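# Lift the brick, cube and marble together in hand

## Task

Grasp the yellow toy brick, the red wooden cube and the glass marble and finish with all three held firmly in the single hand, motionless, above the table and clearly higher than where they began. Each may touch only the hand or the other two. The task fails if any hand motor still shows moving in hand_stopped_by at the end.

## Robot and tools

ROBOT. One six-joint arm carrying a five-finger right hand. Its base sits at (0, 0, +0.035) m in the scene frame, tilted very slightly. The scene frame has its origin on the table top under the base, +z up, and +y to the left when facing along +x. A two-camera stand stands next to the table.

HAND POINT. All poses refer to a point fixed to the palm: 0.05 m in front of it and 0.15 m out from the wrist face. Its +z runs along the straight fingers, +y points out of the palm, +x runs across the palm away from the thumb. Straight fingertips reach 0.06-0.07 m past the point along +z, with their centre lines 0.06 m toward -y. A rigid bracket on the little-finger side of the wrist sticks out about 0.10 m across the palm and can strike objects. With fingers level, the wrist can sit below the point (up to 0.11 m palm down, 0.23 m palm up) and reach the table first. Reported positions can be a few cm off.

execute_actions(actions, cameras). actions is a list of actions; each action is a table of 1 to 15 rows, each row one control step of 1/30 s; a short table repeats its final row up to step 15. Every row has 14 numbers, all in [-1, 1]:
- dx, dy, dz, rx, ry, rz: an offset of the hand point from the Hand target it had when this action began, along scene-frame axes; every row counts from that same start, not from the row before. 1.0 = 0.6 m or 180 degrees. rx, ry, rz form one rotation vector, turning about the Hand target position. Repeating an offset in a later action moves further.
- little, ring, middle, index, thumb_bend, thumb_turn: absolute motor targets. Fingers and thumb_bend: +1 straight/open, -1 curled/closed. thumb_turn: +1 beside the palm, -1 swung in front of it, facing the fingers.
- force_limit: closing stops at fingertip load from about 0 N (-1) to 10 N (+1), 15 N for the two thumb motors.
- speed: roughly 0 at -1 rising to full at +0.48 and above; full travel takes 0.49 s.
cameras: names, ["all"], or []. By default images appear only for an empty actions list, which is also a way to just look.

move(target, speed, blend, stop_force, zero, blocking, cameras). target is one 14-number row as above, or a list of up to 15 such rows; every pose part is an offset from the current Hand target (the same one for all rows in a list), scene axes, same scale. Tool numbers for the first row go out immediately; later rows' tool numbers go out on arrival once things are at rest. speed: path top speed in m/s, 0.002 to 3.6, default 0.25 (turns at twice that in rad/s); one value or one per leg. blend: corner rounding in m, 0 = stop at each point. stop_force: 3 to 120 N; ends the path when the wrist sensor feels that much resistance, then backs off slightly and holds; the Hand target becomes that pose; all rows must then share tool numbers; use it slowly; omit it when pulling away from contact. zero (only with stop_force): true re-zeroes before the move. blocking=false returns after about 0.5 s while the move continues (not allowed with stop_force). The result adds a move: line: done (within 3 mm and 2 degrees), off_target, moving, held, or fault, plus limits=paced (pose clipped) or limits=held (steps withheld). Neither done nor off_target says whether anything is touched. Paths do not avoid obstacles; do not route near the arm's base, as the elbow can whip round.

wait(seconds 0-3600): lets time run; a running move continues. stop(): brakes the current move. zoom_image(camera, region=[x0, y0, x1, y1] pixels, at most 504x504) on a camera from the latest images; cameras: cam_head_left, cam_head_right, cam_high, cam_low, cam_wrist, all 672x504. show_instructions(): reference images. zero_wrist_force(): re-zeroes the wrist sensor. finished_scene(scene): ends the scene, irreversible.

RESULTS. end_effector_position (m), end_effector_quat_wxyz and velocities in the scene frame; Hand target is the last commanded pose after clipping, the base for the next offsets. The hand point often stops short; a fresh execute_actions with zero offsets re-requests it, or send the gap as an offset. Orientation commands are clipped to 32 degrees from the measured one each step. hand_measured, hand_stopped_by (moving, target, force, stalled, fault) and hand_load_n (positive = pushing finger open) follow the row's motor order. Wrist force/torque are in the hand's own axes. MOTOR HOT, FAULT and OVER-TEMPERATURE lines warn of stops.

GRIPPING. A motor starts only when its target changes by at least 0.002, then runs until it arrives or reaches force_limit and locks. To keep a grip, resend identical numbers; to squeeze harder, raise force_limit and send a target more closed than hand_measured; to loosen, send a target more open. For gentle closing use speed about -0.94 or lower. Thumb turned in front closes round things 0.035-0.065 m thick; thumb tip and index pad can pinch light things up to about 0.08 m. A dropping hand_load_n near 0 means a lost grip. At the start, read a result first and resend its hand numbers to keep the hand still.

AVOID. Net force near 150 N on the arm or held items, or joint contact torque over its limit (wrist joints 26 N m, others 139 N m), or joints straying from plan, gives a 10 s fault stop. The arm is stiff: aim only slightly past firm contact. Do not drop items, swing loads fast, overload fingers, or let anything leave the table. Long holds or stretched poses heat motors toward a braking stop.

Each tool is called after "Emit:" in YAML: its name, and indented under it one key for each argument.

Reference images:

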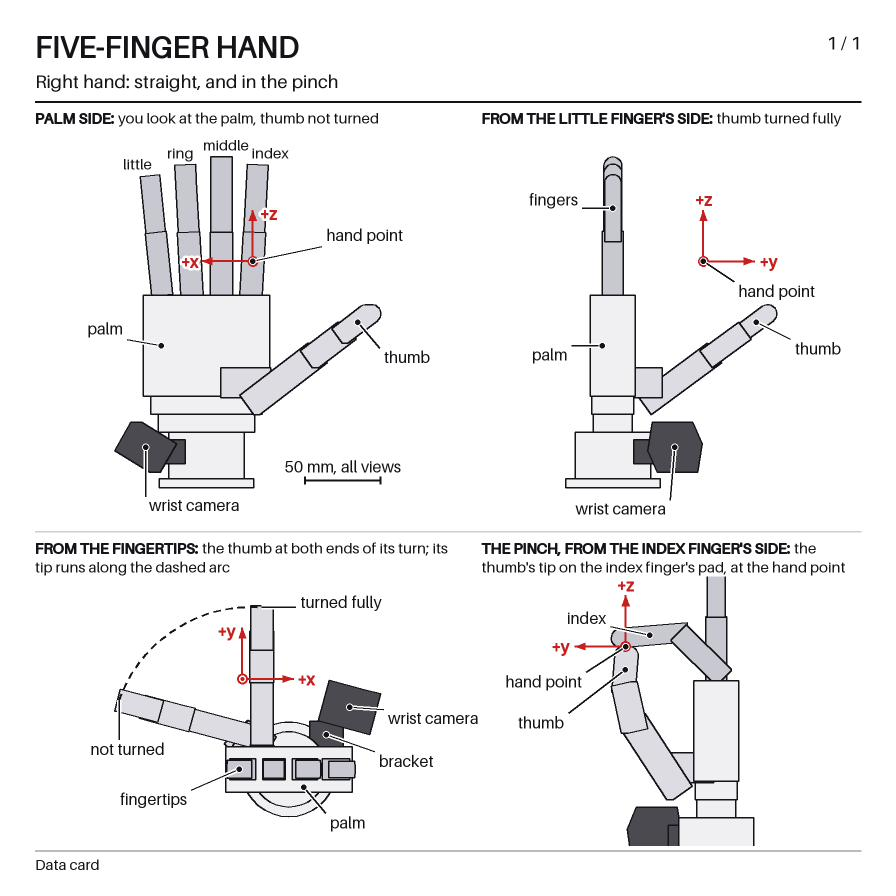

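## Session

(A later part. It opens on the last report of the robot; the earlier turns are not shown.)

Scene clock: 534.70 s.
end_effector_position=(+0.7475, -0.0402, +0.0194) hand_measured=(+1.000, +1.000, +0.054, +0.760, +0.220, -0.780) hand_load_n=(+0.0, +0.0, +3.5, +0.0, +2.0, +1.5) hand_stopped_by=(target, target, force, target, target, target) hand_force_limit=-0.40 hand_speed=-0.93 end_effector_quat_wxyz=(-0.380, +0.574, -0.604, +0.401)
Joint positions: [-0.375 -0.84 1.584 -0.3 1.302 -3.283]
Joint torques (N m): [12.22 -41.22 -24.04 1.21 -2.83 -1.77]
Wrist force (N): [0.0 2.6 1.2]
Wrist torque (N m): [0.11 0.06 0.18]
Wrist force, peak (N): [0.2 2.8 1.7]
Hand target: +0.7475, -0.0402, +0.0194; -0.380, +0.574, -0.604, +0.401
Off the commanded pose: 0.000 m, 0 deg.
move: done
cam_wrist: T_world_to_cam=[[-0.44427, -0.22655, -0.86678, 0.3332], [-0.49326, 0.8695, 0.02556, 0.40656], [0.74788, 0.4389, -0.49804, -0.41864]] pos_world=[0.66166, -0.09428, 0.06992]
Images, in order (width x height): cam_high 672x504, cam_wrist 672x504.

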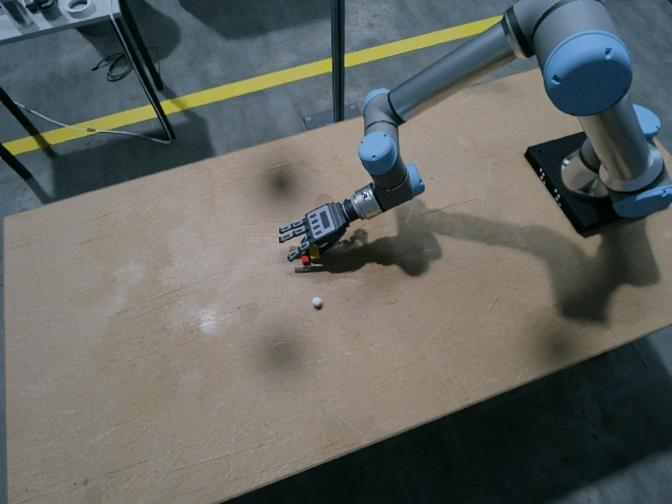

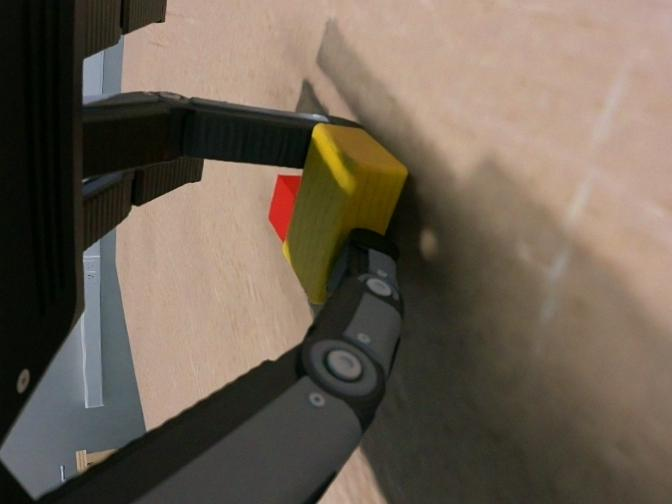

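Emit:
move:
  target: [0.0068, 0.002, 0, 0, 0, 0, 1, 1, -0.3, 0.76, 0.22, -0.78, -0.4, -0.93]
  speed: 0.03
  cameras: ["cam_wrist"]

Emit:
zoom_image:
  camera: "cam_wrist"
  region: [180, 70, 440, 330]

Emit:
move:
  target: [0, 0, 0, 0, 0, 0, 1, 1, -0.3, 0.0, 0.22, -0.78, -0.4, -0.9]
  cameras: ["cam_wrist", "cam_high"]

Emit:
zoom_image:
  camera: "cam_wrist"
  region: [180, 70, 440, 330]

Emit:
zoom_image:
  camera: "cam_high"
  region: [270, 215, 370, 290]

Scene clock: 558.70 s.
end_effector_position=(+0.7515, -0.0390, +0.0194) hand_measured=(+1.000, +1.000, +0.054, +0.760, +0.220, -0.780) hand_load_n=(+0.0, -0.5, +3.5, +0.0, +2.5, +1.0) hand_stopped_by=(target, target, force, target, target, target) hand_force_limit=-0.40 hand_speed=-0.93 end_effector_quat_wxyz=(-0.380, +0.574, -0.604, +0.401)
Joint positions: [-0.37 -0.833 1.57 -0.293 1.307 -3.281]
Joint torques (N m): [12.39 -40.21 -24.27 1.11 2.42 1.88]
Wrist force (N): [0.2 2.3 1.4]
Wrist torque (N m): [0.07 0.02 0.10]
Wrist force, peak (N): [-0.3 2.8 1.5]
Hand target: +0.7516, -0.0390, +0.0194; -0.380, +0.574, -0.604, +0.401
Off the commanded pose: 0.000 m, 0 deg.
move: done
cam_wrist: T_world_to_cam=[[-0.44425, -0.22654, -0.86679, 0.33526], [-0.49333, 0.86947, 0.02561, 0.40766], [0.74784, 0.43899, -0.49802, -0.42216]] pos_world=[0.66576, -0.09318, 0.06992]

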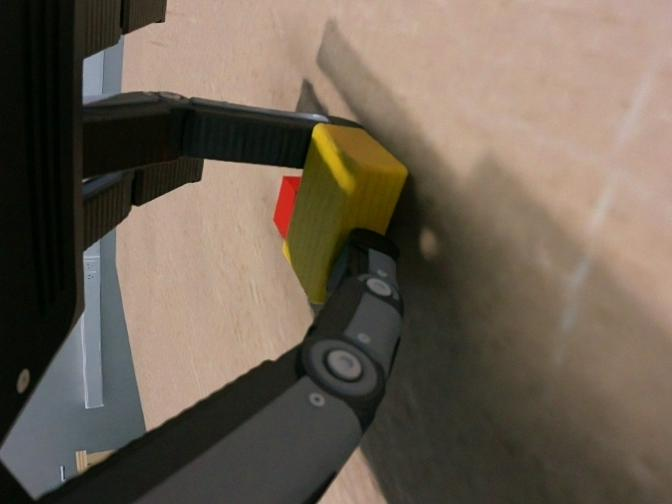

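Scaled by 1.938 from the camera's image (finer frame: 960x720).

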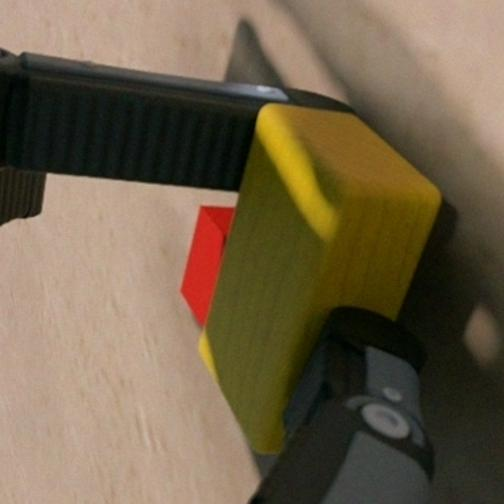

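Scene clock: 560.70 s.
end_effector_position=(+0.7516, -0.0390, +0.0194) hand_measured=(+1.000, +1.000, +0.054, +0.278, +0.222, -0.780) hand_load_n=(+0.0, +0.0, +3.0, +4.0, +3.5, +0.0) hand_stopped_by=(target, target, force, force, target, target) hand_force_limit=-0.40 hand_speed=-0.90 end_effector_quat_wxyz=(-0.380, +0.574, -0.604, +0.401)
Joint positions: [-0.37 -0.833 1.57 -0.293 1.307 -3.281]
Joint torques (N m): [11.75 -41.7 -22.3 0.9 2.41 1.64]
Wrist force (N): [0.1 -0.5 0.6]
Wrist torque (N m): [0.16 0.03 0.10]
Wrist force, peak (N): [0.1 2.7 1.7]
Hand target: +0.7516, -0.0390, +0.0194; -0.380, +0.574, -0.604, +0.401
Off the commanded pose: 0.000 m, 0 deg.
move: done
cam_wrist: T_world_to_cam=[[-0.44419, -0.2265, -0.86683, 0.33525], [-0.49333, 0.86947, 0.02561, 0.40758], [0.74788, 0.43901, -0.49794, -0.42224]] pos_world=[0.66576, -0.09308, 0.06992]
Images, in order (width x height): cam_high 672x504, cam_wrist 672x504.

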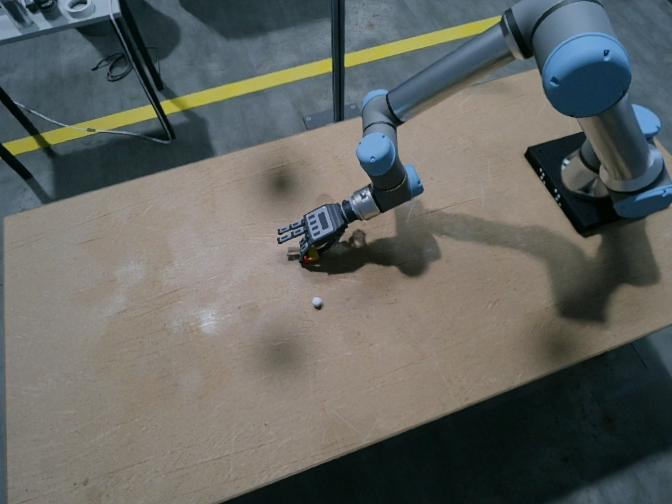

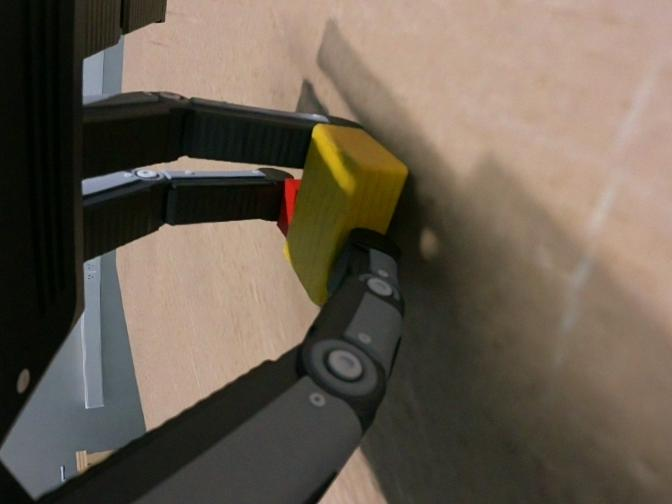

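Scaled by 1.938 from the camera's image (finer frame: 960x720).

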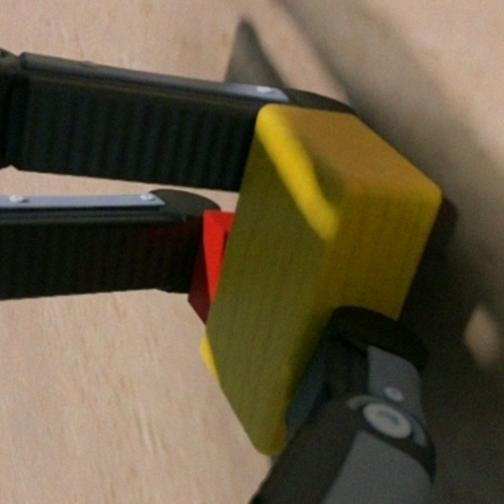

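Scaled by 5.040 from the camera's image (finer frame: 960x720).

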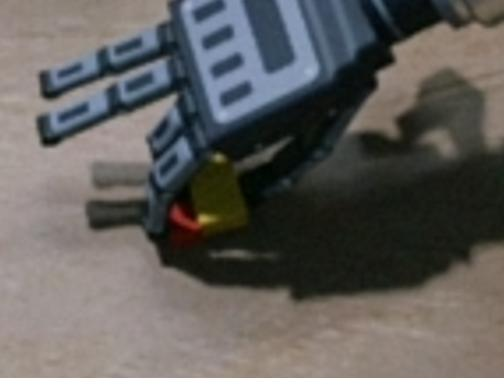

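Emit:
move:
  target: [0, 0, 0.0167, 0, 0, 0, 1, 1, -0.3, 0.0, 0.22, -0.78, -0.4, -0.9]
  speed: 0.03
  cameras: ["cam_wrist"]

Emit:
zoom_image:
  camera: "cam_wrist"
  region: [180, 70, 440, 330]

Scene clock: 565.13 s.
end_effector_position=(+0.7516, -0.0390, +0.0294) hand_measured=(+1.000, +1.000, +0.054, +0.278, +0.222, -0.780) hand_load_n=(+0.0, +0.0, +3.0, +3.0, +4.0, +0.0) hand_stopped_by=(target, target, force, force, target, target) hand_force_limit=-0.40 hand_speed=-0.90 end_effector_quat_wxyz=(-0.380, +0.574, -0.604, +0.401)
Joint positions: [-0.37 -0.848 1.566 -0.274 1.307 -3.281]
Joint torques (N m): [12.18 -54.85 -25.42 0.96 2.42 1.8]
Wrist force (N): [0.1 2.6 1.2]
Wrist torque (N m): [0.13 0.05 0.10]
Wrist force, peak (N): [0.2 2.6 1.6]
Hand target: +0.7516, -0.0390, +0.0295; -0.380, +0.574, -0.604, +0.401
Off the commanded pose: 0.000 m, 0 deg.
move: done
cam_wrist: T_world_to_cam=[[-0.44425, -0.22654, -0.86679, 0.34387], [-0.49333, 0.86947, 0.02561, 0.40732], [0.74784, 0.43899, -0.49802, -0.41728]] pos_world=[0.66576, -0.09308, 0.07982]

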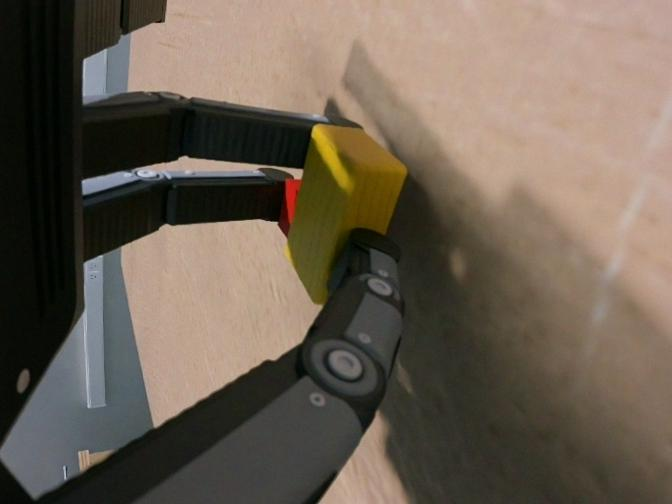

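Scaled by 1.938 from the camera's image (finer frame: 960x720).

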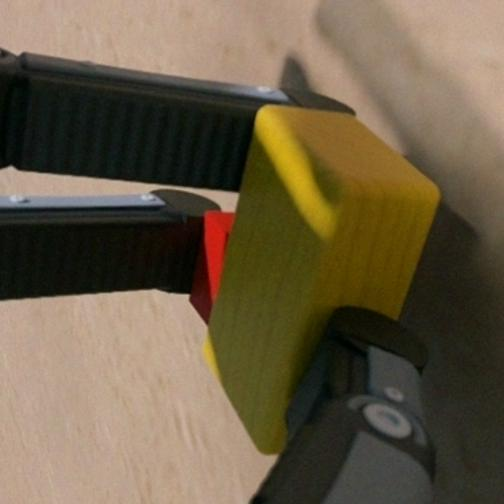

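Emit:
move:
  target:
    - [-0.079, 0.0833, 0, 0, 0, 0, 1, 1, -0.3, 0.0, 0.22, -0.78, -0.4, -0.9]
    - [-0.079, 0.2313, -0.0067, 0.0444, -0.0023, 0, 1, 1, -0.3, 0.0, 0.22, -0.78, -0.4, -0.9]
  speed: 0.12
  blend: [0.02, 0]
  cameras: ["cam_wrist"]

Emit:
zoom_image:
  camera: "cam_wrist"
  region: [180, 70, 440, 330]

Scene clock: 601.27 s.
end_effector_position=(+0.7042, +0.0997, +0.0254) hand_measured=(+1.000, +1.000, +0.054, +0.278, +0.222, -0.780) hand_load_n=(+0.0, +0.0, +3.0, +3.0, +4.0, +0.0) hand_stopped_by=(target, target, force, force, target, target) hand_force_limit=-0.40 hand_speed=-0.90 end_effector_quat_wxyz=(+0.421, -0.545, +0.629, -0.360)
Joint positions: [-0.169 -0.92 1.738 -0.39 1.435 -3.066]
Joint torques (N m): [12.33 -37.24 -23.82 -1.67 2.64 1.89]
Wrist force (N): [-0.4 2.6 1.2]
Wrist torque (N m): [0.11 0.13 0.07]
Wrist force, peak (N): [-0.6 3.0 1.3]
Hand target: +0.7042, +0.0998, +0.0254; +0.421, -0.545, +0.629, -0.360
Off the commanded pose: 0.000 m, 0 deg.
move: done
cam_wrist: T_world_to_cam=[[-0.43785, -0.1037, -0.89304, 0.33469], [-0.49394, 0.85773, 0.14257, 0.26207], [0.75121, 0.50353, -0.42678, -0.45525]] pos_world=[0.61798, 0.03915, 0.06724]

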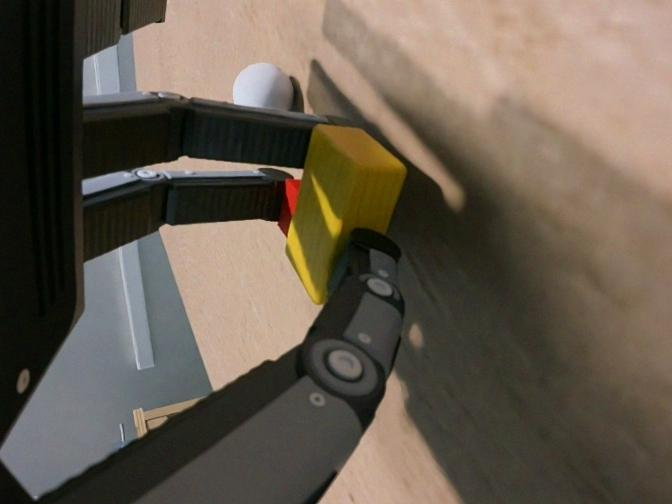

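Scaled by 1.938 from the camera's image (finer frame: 960x720).

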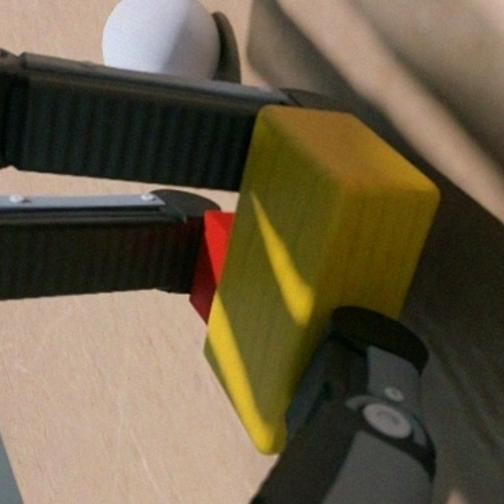

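Emit:
move:
  target: [0, 0, -0.004, 0, 0, 0, 1, 1, -0.3, -0.05, 0.22, -0.78, 0.1, -0.93]
  speed: 0.03

Emit:
move:
  target: [0, 0, 0, 0, 0, 0, 1, 1, 0.12, -0.05, 0.22, -0.78, 0.1, -0.85]
  cameras: ["cam_wrist"]

Emit:
zoom_image:
  camera: "cam_wrist"
  region: [180, 70, 440, 330]

Scene clock: 611.90 s.
end_effector_position=(+0.7042, +0.0998, +0.0231) hand_measured=(+1.000, +1.000, +0.054, +0.266, +0.222, -0.780) hand_load_n=(+0.0, +0.0, +2.5, +5.5, +5.0, -0.5) hand_stopped_by=(target, target, force, force, target, target) hand_force_limit=0.10 hand_speed=-0.93 end_effector_quat_wxyz=(+0.421, -0.545, +0.629, -0.360)
Joint positions: [-0.169 -0.916 1.739 -0.395 1.435 -3.066]
Joint torques (N m): [0.6 -37.04 -6.91 -1.64 0.33 0.7]
Wrist force (N): [0.0 2.8 1.4]
Wrist torque (N m): [0.12 0.07 0.10]
Wrist force, peak (N): [-0.5 3.1 1.1]
Hand target: +0.7042, +0.0998, +0.0230; +0.421, -0.545, +0.629, -0.360
Off the commanded pose: 0.000 m, 0 deg.
move: done

Scene clock: 612.40 s.
end_effector_position=(+0.7042, +0.0998, +0.0230) hand_measured=(+1.000, +1.000, +0.120, +0.266, +0.222, -0.780) hand_load_n=(+0.0, +0.0, +0.0, +4.0, +2.0, -0.5) hand_stopped_by=(target, target, target, force, target, target) hand_force_limit=0.10 hand_speed=-0.85 end_effector_quat_wxyz=(+0.421, -0.545, +0.630, -0.360)
Joint positions: [-0.169 -0.916 1.739 -0.395 1.435 -3.066]
Joint torques (N m): [-7.22 -36.67 -6.65 -0.82 -2.39 -0.52]
Wrist force (N): [-0.4 1.4 0.7]
Wrist torque (N m): [0.13 0.10 0.08]
Wrist force, peak (N): [-0.2 2.7 1.2]
Hand target: +0.7042, +0.0998, +0.0230; +0.421, -0.545, +0.629, -0.360
Off the commanded pose: 0.000 m, 0 deg.
move: done
cam_wrist: T_world_to_cam=[[-0.43781, -0.10362, -0.89308, 0.33253], [-0.49393, 0.85773, 0.14261, 0.26232], [0.75124, 0.50355, -0.4267, -0.45635]] pos_world=[0.61798, 0.03925, 0.06484]

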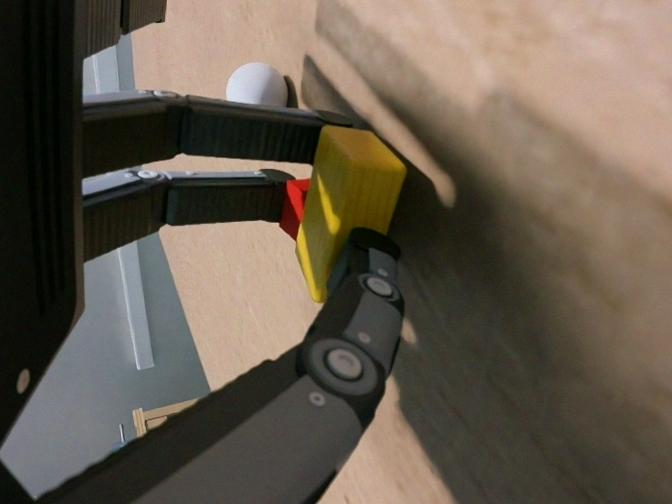

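Scaled by 1.938 from the camera's image (finer frame: 960x720).

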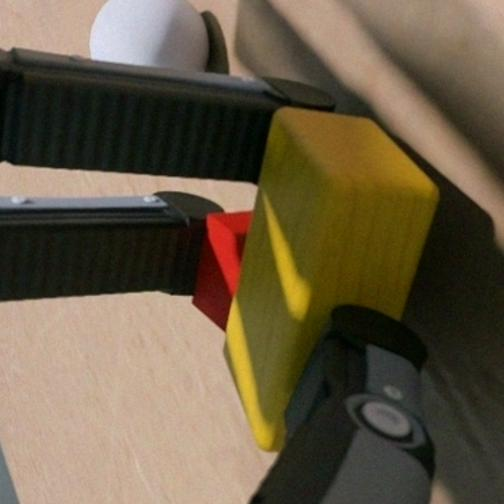

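Emit:
zoom_image:
  camera: "cam_wrist"
  region: [260, 110, 410, 310]

Scaled by 2.520 from the camera's image (finer frame: 960x720).

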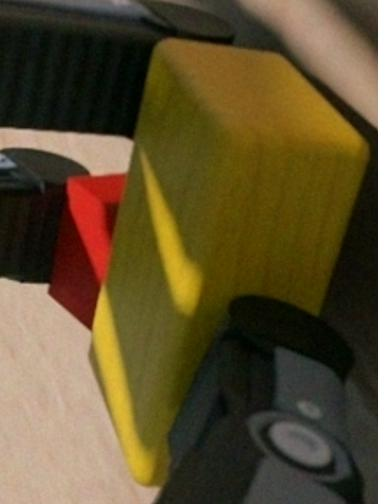

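Emit:
move:
  target: [0, 0, 0, 0, 0, 0, 1, 1, 0.8, -0.05, 0.22, -0.78, 0.1, -0.5]
  cameras: ["cam_wrist"]

Emit:
zoom_image:
  camera: "cam_wrist"
  region: [180, 50, 440, 310]

Scene clock: 630.57 s.
end_effector_position=(+0.7042, +0.0998, +0.0230) hand_measured=(+1.000, +1.000, +0.800, +0.266, +0.222, -0.780) hand_load_n=(+0.0, +0.0, +0.0, +4.0, +2.0, -0.5) hand_stopped_by=(target, target, target, force, target, target) hand_force_limit=0.10 hand_speed=-0.50 end_effector_quat_wxyz=(+0.421, -0.545, +0.629, -0.360)
Joint positions: [-0.169 -0.916 1.739 -0.395 1.435 -3.066]
Joint torques (N m): [-8.11 -36.52 -7.91 0.98 -2.4 -1.44]
Wrist force (N): [-0.6 1.4 0.6]
Wrist torque (N m): [0.14 0.12 0.06]
Wrist force, peak (N): [-0.9 1.4 0.9]
Hand target: +0.7042, +0.0998, +0.0230; +0.421, -0.545, +0.629, -0.360
Off the commanded pose: 0.000 m, 0 deg.
move: done
cam_wrist: T_world_to_cam=[[-0.43783, -0.10358, -0.89307, 0.33254], [-0.49391, 0.85773, 0.14266, 0.26231], [0.75124, 0.50355, -0.4267, -0.45635]] pos_world=[0.61798, 0.03925, 0.06484]

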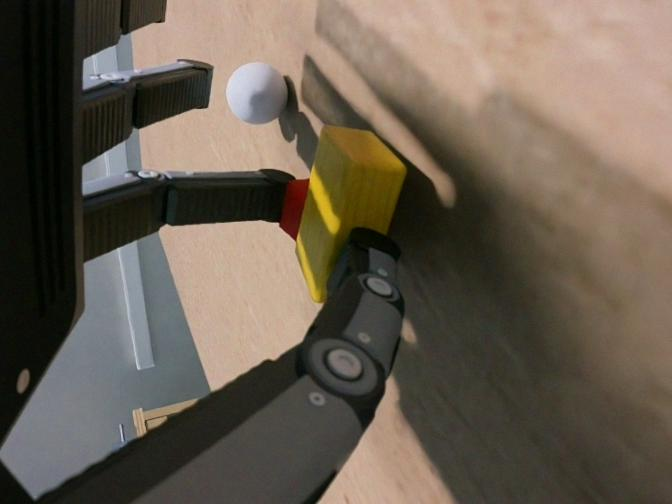

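Scaled by 1.938 from the camera's image (finer frame: 960x720).

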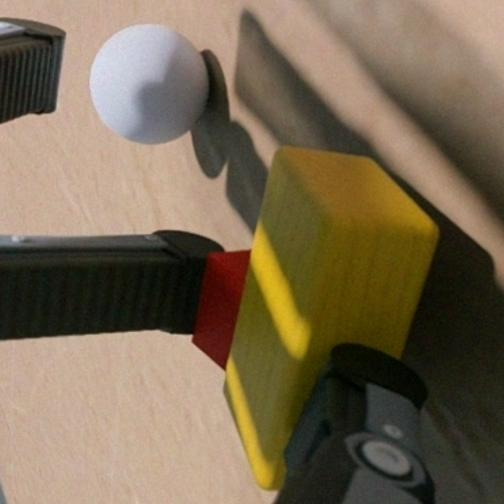

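Emit:
move:
  target: [0.0783, -0.0008, -0.0017, 0, 0, 0, 1, 1, 0.8, -0.05, 0.22, -0.78, 0.1, -0.5]
  speed: 0.05
  cameras: ["cam_wrist", "cam_high"]

Emit:
zoom_image:
  camera: "cam_wrist"
  region: [150, 70, 430, 310]

Emit:
zoom_image:
  camera: "cam_high"
  region: [270, 250, 370, 330]

Scene clock: 648.47 s.
end_effector_position=(+0.7511, +0.0993, +0.0220) hand_measured=(+1.000, +1.000, +0.800, +0.266, +0.222, -0.780) hand_load_n=(+0.0, -0.5, +0.0, +5.0, +3.5, -0.5) hand_stopped_by=(target, target, target, force, target, target) hand_force_limit=0.10 hand_speed=-0.50 end_effector_quat_wxyz=(+0.421, -0.545, +0.629, -0.360)
Joint positions: [-0.157 -0.832 1.581 -0.322 1.446 -3.061]
Joint torques (N m): [11.72 -40.44 -25.69 0.99 2.61 1.8]
Wrist force (N): [-0.3 1.9 0.8]
Wrist torque (N m): [0.10 0.10 0.06]
Wrist force, peak (N): [-0.2 1.8 1.2]
Hand target: +0.7512, +0.0993, +0.0220; +0.421, -0.545, +0.629, -0.360
Off the commanded pose: 0.000 m, 0 deg.
move: done
cam_wrist: T_world_to_cam=[[-0.43779, -0.10366, -0.89308, 0.35215], [-0.49395, 0.85772, 0.14258, 0.28612], [0.75124, 0.50355, -0.4267, -0.49183]] pos_world=[0.66498, 0.03875, 0.06384]
Images, in order (width x height): cam_high 672x504, cam_wrist 672x504.

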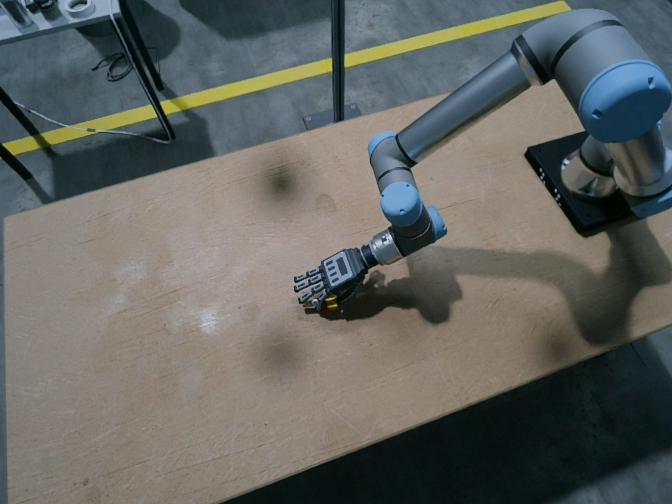

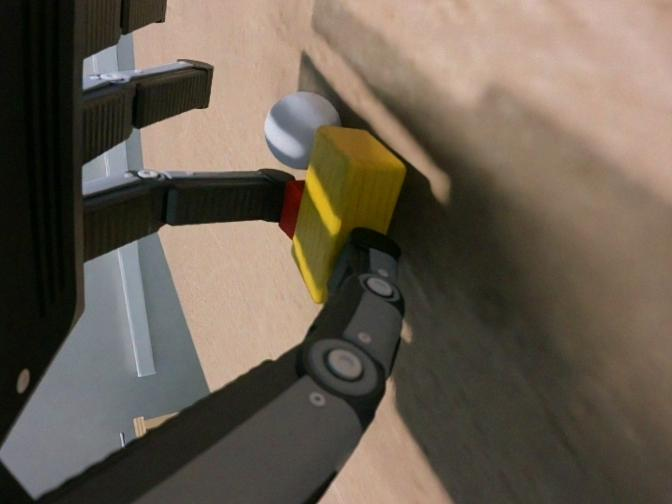

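Scaled by 1.800 from the camera's image (finer frame: 960x720).

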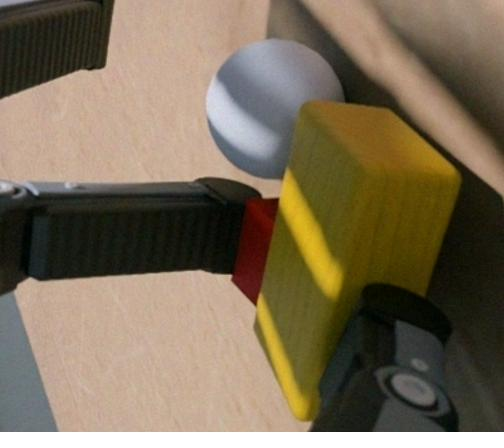

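Scaled by 5.040 from the camera's image (finer frame: 960x720).

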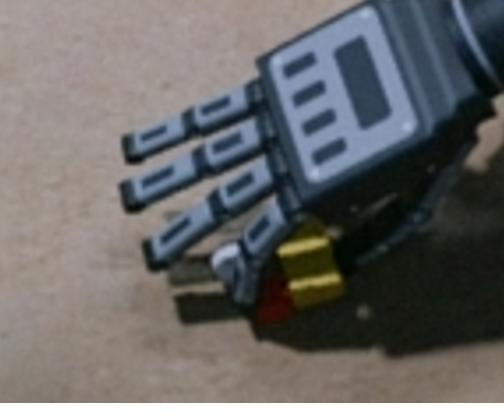

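Emit:
move:
  target: [0.0117, 0.0018, 0, 0, 0, 0, 1, 1, 0.8, -0.05, 0.22, -0.78, 0.1, -0.5]
  speed: 0.03
  cameras: ["cam_wrist", "cam_high"]

Emit:
zoom_image:
  camera: "cam_wrist"
  region: [150, 70, 430, 310]

Emit:
zoom_image:
  camera: "cam_high"
  region: [290, 270, 350, 320]

Scene clock: 664.90 s.
end_effector_position=(+0.7581, +0.1004, +0.0220) hand_measured=(+1.000, +1.000, +0.800, +0.266, +0.222, -0.780) hand_load_n=(+0.0, +0.0, +0.0, +5.5, +3.0, -1.0) hand_stopped_by=(target, target, target, force, target, target) hand_force_limit=0.10 hand_speed=-0.50 end_effector_quat_wxyz=(+0.421, -0.545, +0.629, -0.360)
Joint positions: [-0.153 -0.819 1.556 -0.31 1.449 -3.059]
Joint torques (N m): [12.08 -41.19 -24.75 1.09 2.53 1.84]
Wrist force (N): [-0.1 1.8 0.8]
Wrist torque (N m): [0.09 0.09 0.07]
Wrist force, peak (N): [-0.1 2.3 0.7]
Hand target: +0.7582, +0.1004, +0.0220; +0.421, -0.545, +0.629, -0.360
Off the commanded pose: 0.000 m, 0 deg.
move: done
cam_wrist: T_world_to_cam=[[-0.43779, -0.10366, -0.89308, 0.35533], [-0.49395, 0.85772, 0.14258, 0.28864], [0.75124, 0.50355, -0.4267, -0.49764]] pos_world=[0.67198, 0.03985, 0.06384]
Images, in order (width x height): cam_high 672x504, cam_wrist 672x504.

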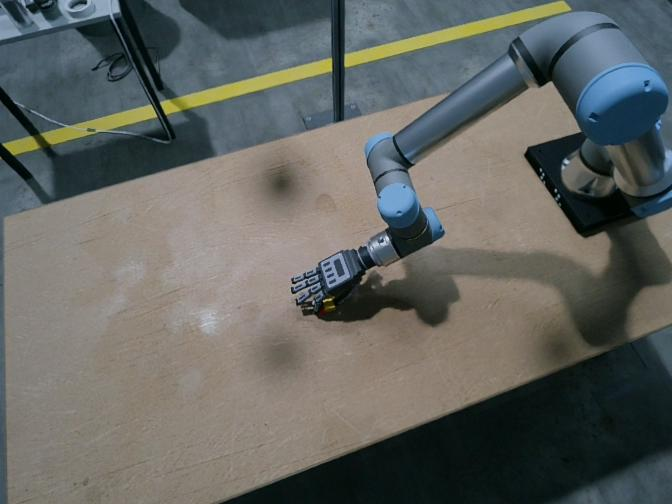

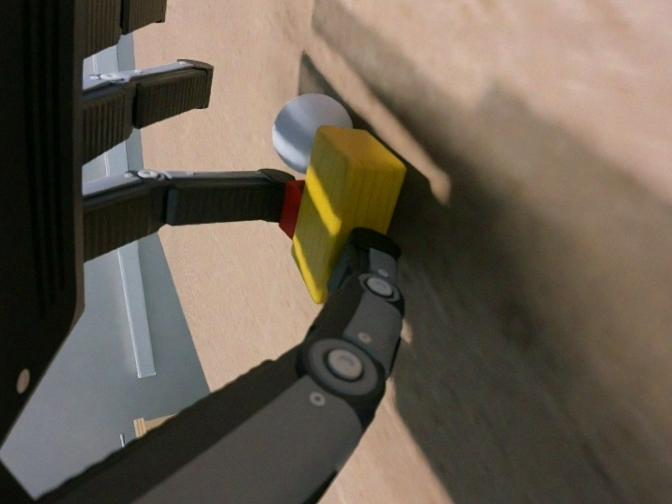

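Scaled by 1.800 from the camera's image (finer frame: 960x720).

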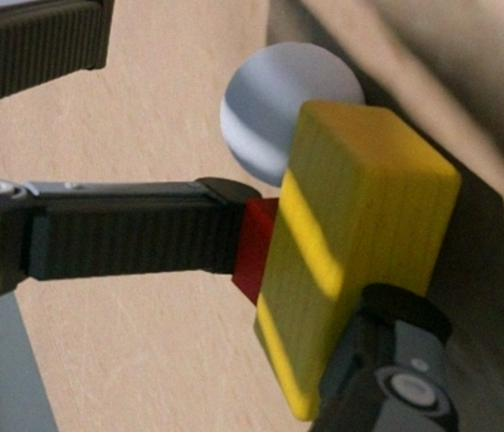

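Scaled by 8.400 from the camera's image (finer frame: 960x720).

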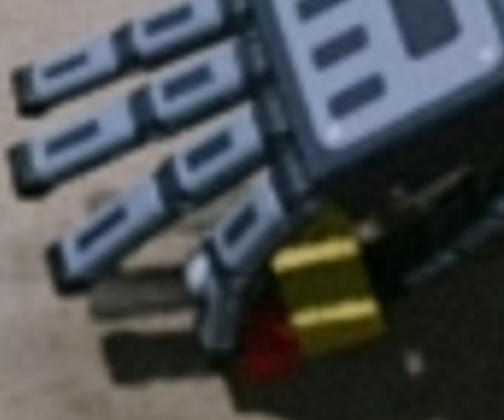

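Emit:
move:
  target: [0, 0, 0, 0, 0, 0, 1, 1, 0.0, -0.05, 0.22, -0.78, -0.4, -0.92]
  cameras: ["cam_wrist", "cam_high"]

Emit:
zoom_image:
  camera: "cam_wrist"
  region: [150, 70, 430, 310]

Emit:
zoom_image:
  camera: "cam_high"
  region: [290, 270, 350, 320]

Scene clock: 677.27 s.
end_effector_position=(+0.7582, +0.1004, +0.0220) hand_measured=(+1.000, +1.000, +0.346, +0.266, +0.222, -0.780) hand_load_n=(+0.0, +0.0, +2.5, +4.5, +5.0, +0.0) hand_stopped_by=(target, target, force, force, target, target) hand_force_limit=-0.40 hand_speed=-0.92 end_effector_quat_wxyz=(+0.421, -0.545, +0.629, -0.360)
Joint positions: [-0.153 -0.819 1.556 -0.309 1.449 -3.059]
Joint torques (N m): [11.78 -41.7 -23.42 0.9 2.53 1.66]
Wrist force (N): [-0.5 0.6 0.6]
Wrist torque (N m): [0.15 0.07 0.05]
Wrist force, peak (N): [-0.3 2.4 1.0]
Hand target: +0.7582, +0.1004, +0.0220; +0.421, -0.545, +0.629, -0.360
Off the commanded pose: 0.000 m, 0 deg.
move: done
cam_wrist: T_world_to_cam=[[-0.43779, -0.10366, -0.89308, 0.35533], [-0.49395, 0.85772, 0.14258, 0.28864], [0.75124, 0.50355, -0.4267, -0.49764]] pos_world=[0.67198, 0.03985, 0.06384]
Images, in order (width x height): cam_high 672x504, cam_wrist 672x504.

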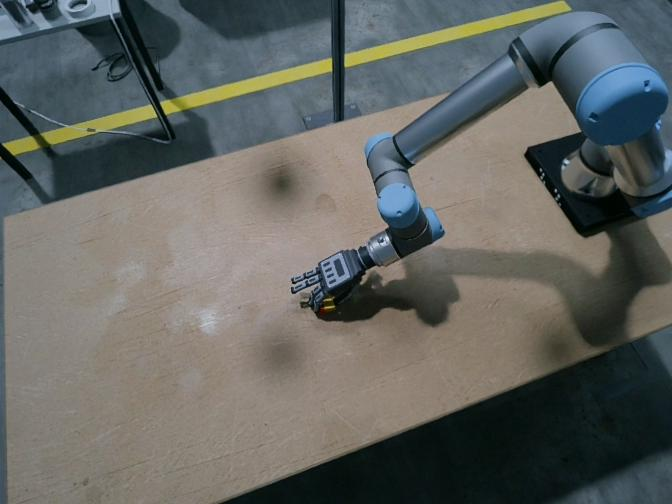

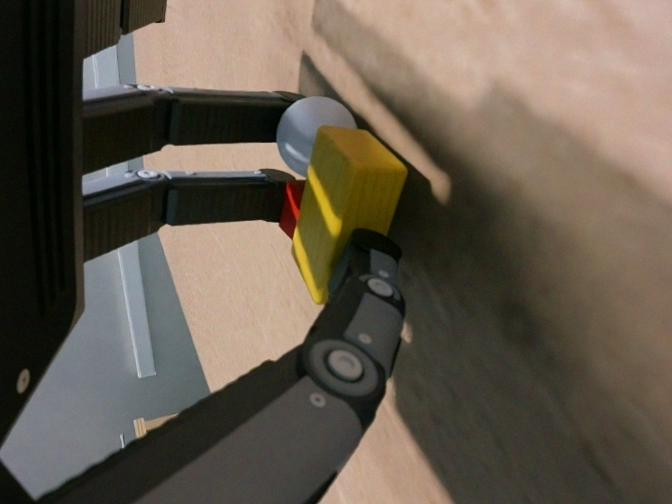

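Scaled by 1.800 from the camera's image (finer frame: 960x720).

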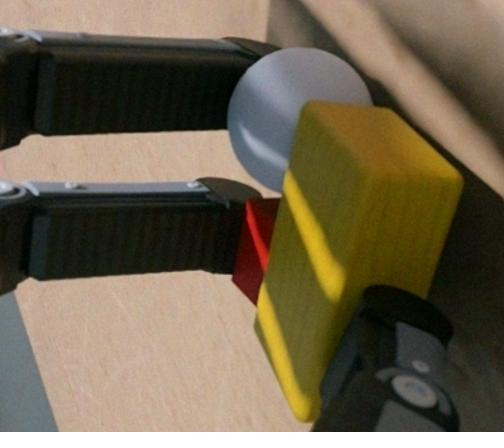

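Scaled by 8.400 from the camera's image (finer frame: 960x720).

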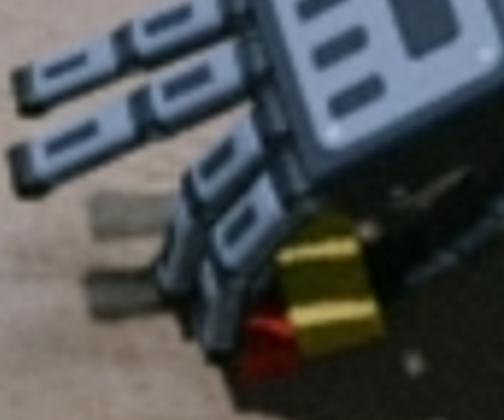

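Emit:
move:
  target: [0, 0, 0, 0, 0, 0, 1, 1, -0.05, -0.05, 0.22, -0.78, -0.1, -0.93]

Emit:
move:
  target: [0, 0, 0.01, 0, 0, 0, 1, 1, -0.05, -0.05, 0.22, -0.78, -0.1, -0.93]
  speed: 0.02
  cameras: ["cam_wrist"]

Emit:
zoom_image:
  camera: "cam_wrist"
  region: [150, 70, 430, 310]

Scene clock: 682.07 s.
end_effector_position=(+0.7582, +0.1004, +0.0220) hand_measured=(+1.000, +1.000, +0.334, +0.266, +0.222, -0.780) hand_load_n=(+0.0, +0.0, +5.0, +4.5, +7.0, +1.0) hand_stopped_by=(target, target, force, force, target, target) hand_force_limit=-0.10 hand_speed=-0.93 end_effector_quat_wxyz=(+0.421, -0.545, +0.629, -0.360)
Joint positions: [-0.153 -0.819 1.556 -0.309 1.449 -3.059]
Joint torques (N m): [9.15 -41.6 -13.38 0.75 2.48 1.55]
Wrist force (N): [-0.8 0.0 0.4]
Wrist torque (N m): [0.17 0.08 0.03]
Wrist force, peak (N): [-1.0 0.5 0.7]
Hand target: +0.7582, +0.1004, +0.0220; +0.421, -0.545, +0.629, -0.360
Off the commanded pose: 0.000 m, 0 deg.
move: done

Scene clock: 682.70 s.
end_effector_position=(+0.7582, +0.1004, +0.0279) hand_measured=(+1.000, +1.000, +0.334, +0.266, +0.220, -0.780) hand_load_n=(+0.0, +0.0, +0.0, +0.0, +0.5, +0.0) hand_stopped_by=(target, target, force, force, target, target) hand_force_limit=-0.10 hand_speed=-0.93 end_effector_quat_wxyz=(+0.421, -0.545, +0.630, -0.360)
Joint positions: [-0.153 -0.828 1.553 -0.298 1.449 -3.059]
Joint torques (N m): [11.88 -55.9 -24.82 0.9 2.54 1.75]
Wrist force (N): [0.1 2.3 1.4]
Wrist torque (N m): [0.09 0.06 0.09]
Wrist force, peak (N): [0.0 2.5 1.5]
Hand target: +0.7582, +0.1004, +0.0280; +0.421, -0.545, +0.629, -0.360
Off the commanded pose: 0.000 m, 0 deg.
move: done
cam_wrist: T_world_to_cam=[[-0.43783, -0.10358, -0.89307, 0.36062], [-0.49391, 0.85773, 0.14266, 0.28776], [0.75124, 0.50355, -0.4267, -0.49512]] pos_world=[0.67198, 0.03985, 0.06974]

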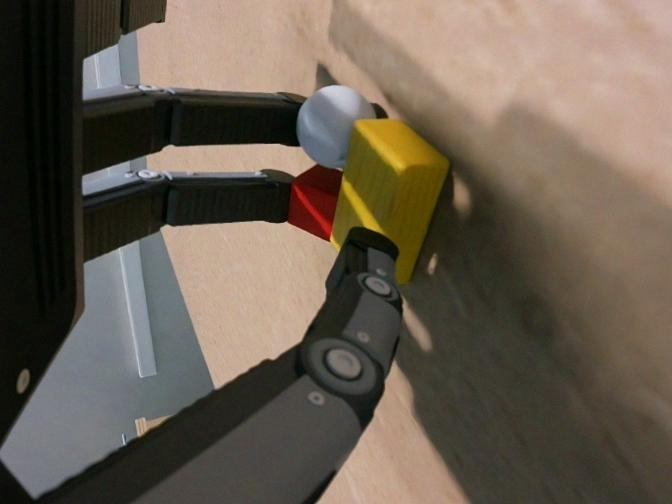

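Scaled by 1.800 from the camera's image (finer frame: 960x720).

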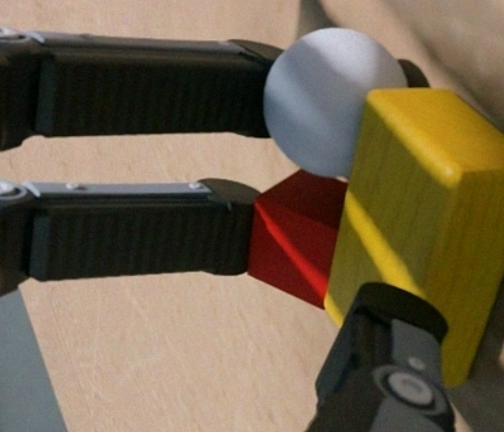

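Emit:
move:
  target: [0, 0, 0.01, -0.0444, 0.0023, 0, 1, 1, 0.7, 0.7, 0.22, -0.78, -0.1, -0.6]
  speed: 0.05
  cameras: ["cam_wrist", "cam_high"]

Emit:
zoom_image:
  camera: "cam_wrist"
  region: [240, 60, 480, 300]

Emit:
zoom_image:
  camera: "cam_high"
  region: [290, 270, 350, 320]

Scene clock: 705.80 s.
end_effector_position=(+0.7582, +0.1004, +0.0340) hand_measured=(+1.000, +1.000, +0.700, +0.700, +0.220, -0.780) hand_load_n=(+0.0, -0.5, +0.0, +0.0, +0.0, +0.0) hand_stopped_by=(target, target, target, target, target, target) hand_force_limit=-0.10 hand_speed=-0.60 end_effector_quat_wxyz=(-0.380, +0.574, -0.604, +0.401)
Joint positions: [-0.114 -0.838 1.534 -0.269 1.539 -3.171]
Joint torques (N m): [11.66 -56.05 -25.24 0.92 2.51 -1.89]
Wrist force (N): [0.0 2.5 1.3]
Wrist torque (N m): [0.11 0.04 0.18]
Wrist force, peak (N): [0.0 2.8 1.5]
Hand target: +0.7582, +0.1004, +0.0340; -0.380, +0.574, -0.604, +0.401
Off the commanded pose: 0.000 m, 0 deg.
move: done
cam_wrist: T_world_to_cam=[[-0.44421, -0.22641, -0.86684, 0.38232], [-0.49335, 0.86945, 0.02573, 0.28935], [0.74785, 0.43909, -0.49792, -0.48109]] pos_world=[0.67236, 0.04622, 0.08442]
Images, in order (width x height): cam_high 672x504, cam_wrist 672x504.

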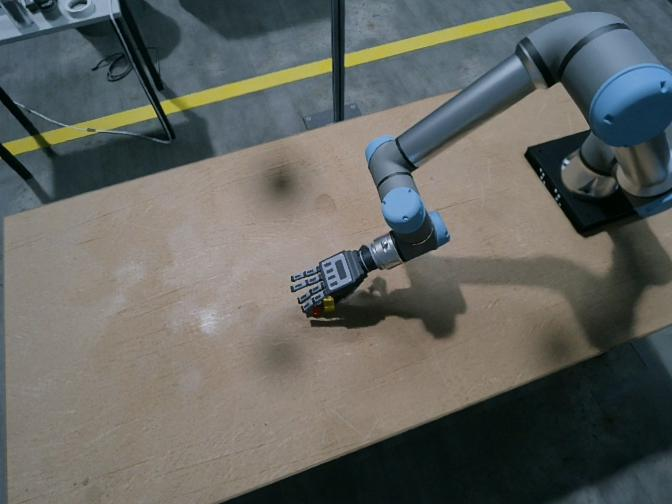

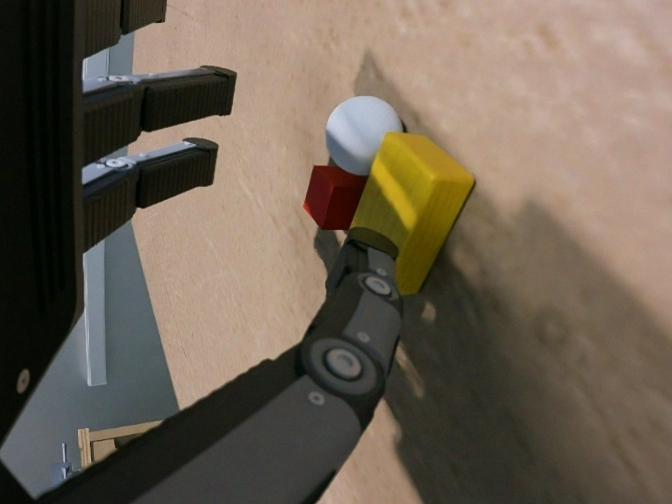

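Scaled by 2.100 from the camera's image (finer frame: 960x720).

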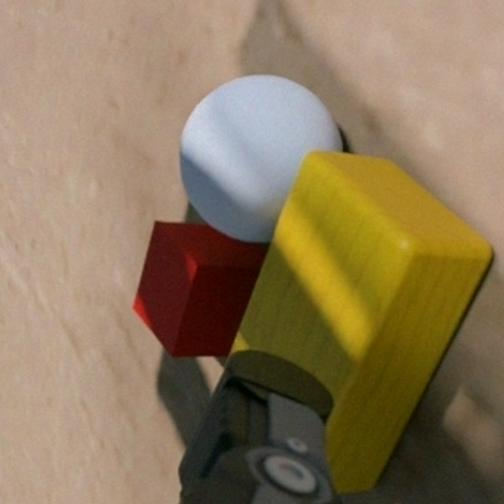

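Scaled by 8.400 from the camera's image (finer frame: 960x720).

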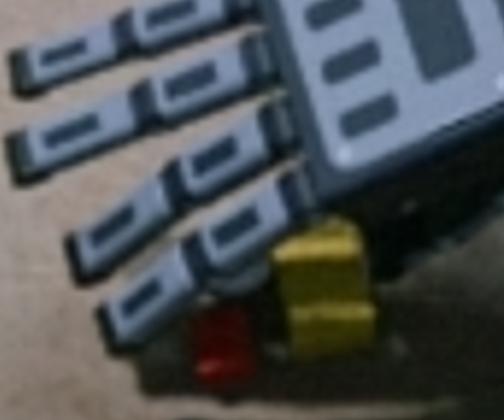

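Emit:
move:
  target:
    - [-0.0083, -0.002, 0, 0, 0, -0.0139, 1, 1, 0.6, 0.6, 0.22, -0.73, -0.1, -0.6]
    - [-0.0083, -0.002, -0.0325, 0, 0, -0.0139, 1, 1, 0.6, 0.6, 0.22, -0.73, -0.1, -0.6]
  speed: 0.05
  cameras: ["cam_wrist", "cam_high"]

Emit:
zoom_image:
  camera: "cam_wrist"
  region: [200, 60, 440, 300]

Emit:
zoom_image:
  camera: "cam_high"
  region: [290, 270, 350, 320]

Scene clock: 761.33 s.
end_effector_position=(+0.7532, +0.0992, +0.0146) hand_measured=(+1.000, +1.000, +0.600, +0.600, +0.220, -0.730) hand_load_n=(+0.0, +0.0, +0.0, +0.0, +0.0, +0.0) hand_stopped_by=(target, target, target, target, target, target) hand_force_limit=-0.10 hand_speed=-0.60 end_effector_quat_wxyz=(+0.371, -0.561, +0.617, -0.409)
Joint positions: [-0.101 -0.817 1.559 -0.315 1.591 -3.149]
Joint torques (N m): [-8.42 -42.27 -8.58 -1.55 -2.65 -1.5]
Wrist force (N): [-0.2 2.9 1.2]
Wrist torque (N m): [0.16 0.10 0.08]
Wrist force, peak (N): [-0.1 3.1 1.7]
Hand target: +0.7532, +0.0992, +0.0145; +0.371, -0.561, +0.617, -0.409
Off the commanded pose: 0.000 m, 0 deg.
move: done
cam_wrist: T_world_to_cam=[[-0.45364, -0.20688, -0.86684, 0.36818], [-0.45485, 0.8902, 0.02558, 0.25732], [0.76637, 0.40589, -0.49793, -0.49716]] pos_world=[0.66507, 0.0489, 0.06502]
Images, in order (width x height): cam_high 672x504, cam_wrist 672x504.

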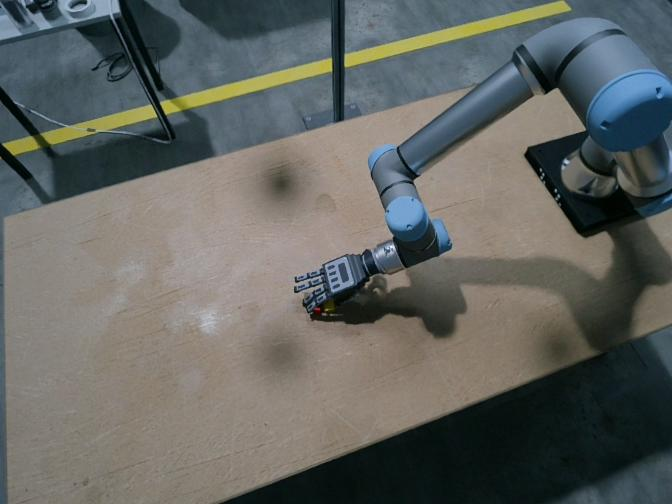

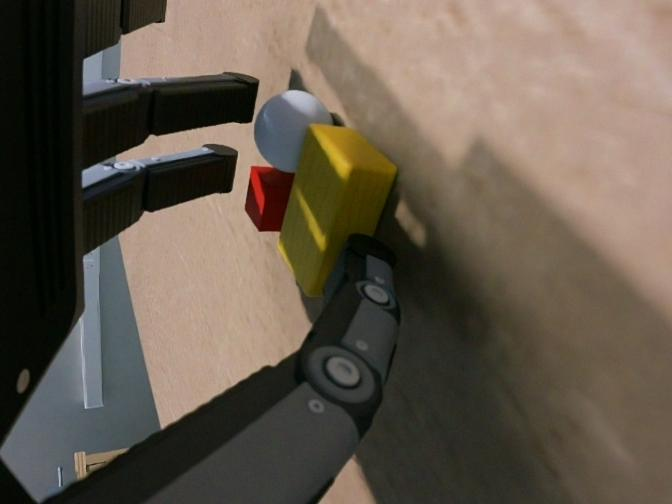

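Scaled by 2.100 from the camera's image (finer frame: 960x720).

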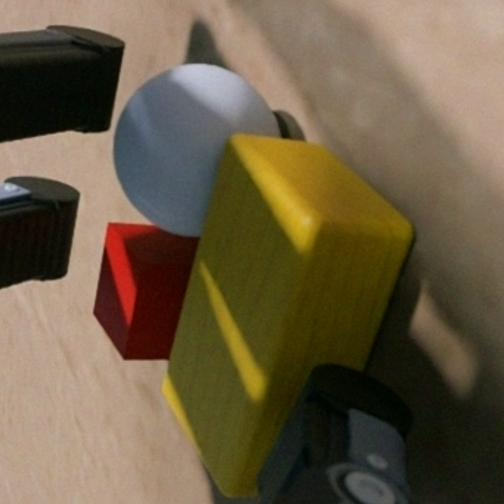

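Scaled by 8.400 from the camera's image (finer frame: 960x720).

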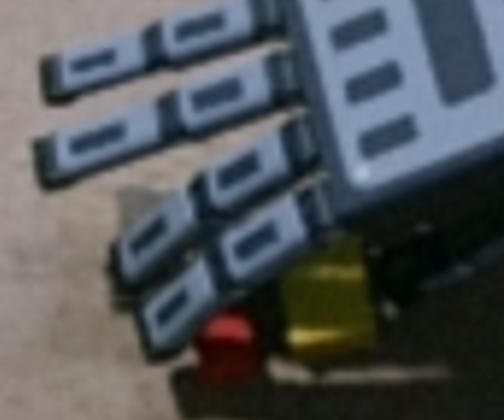

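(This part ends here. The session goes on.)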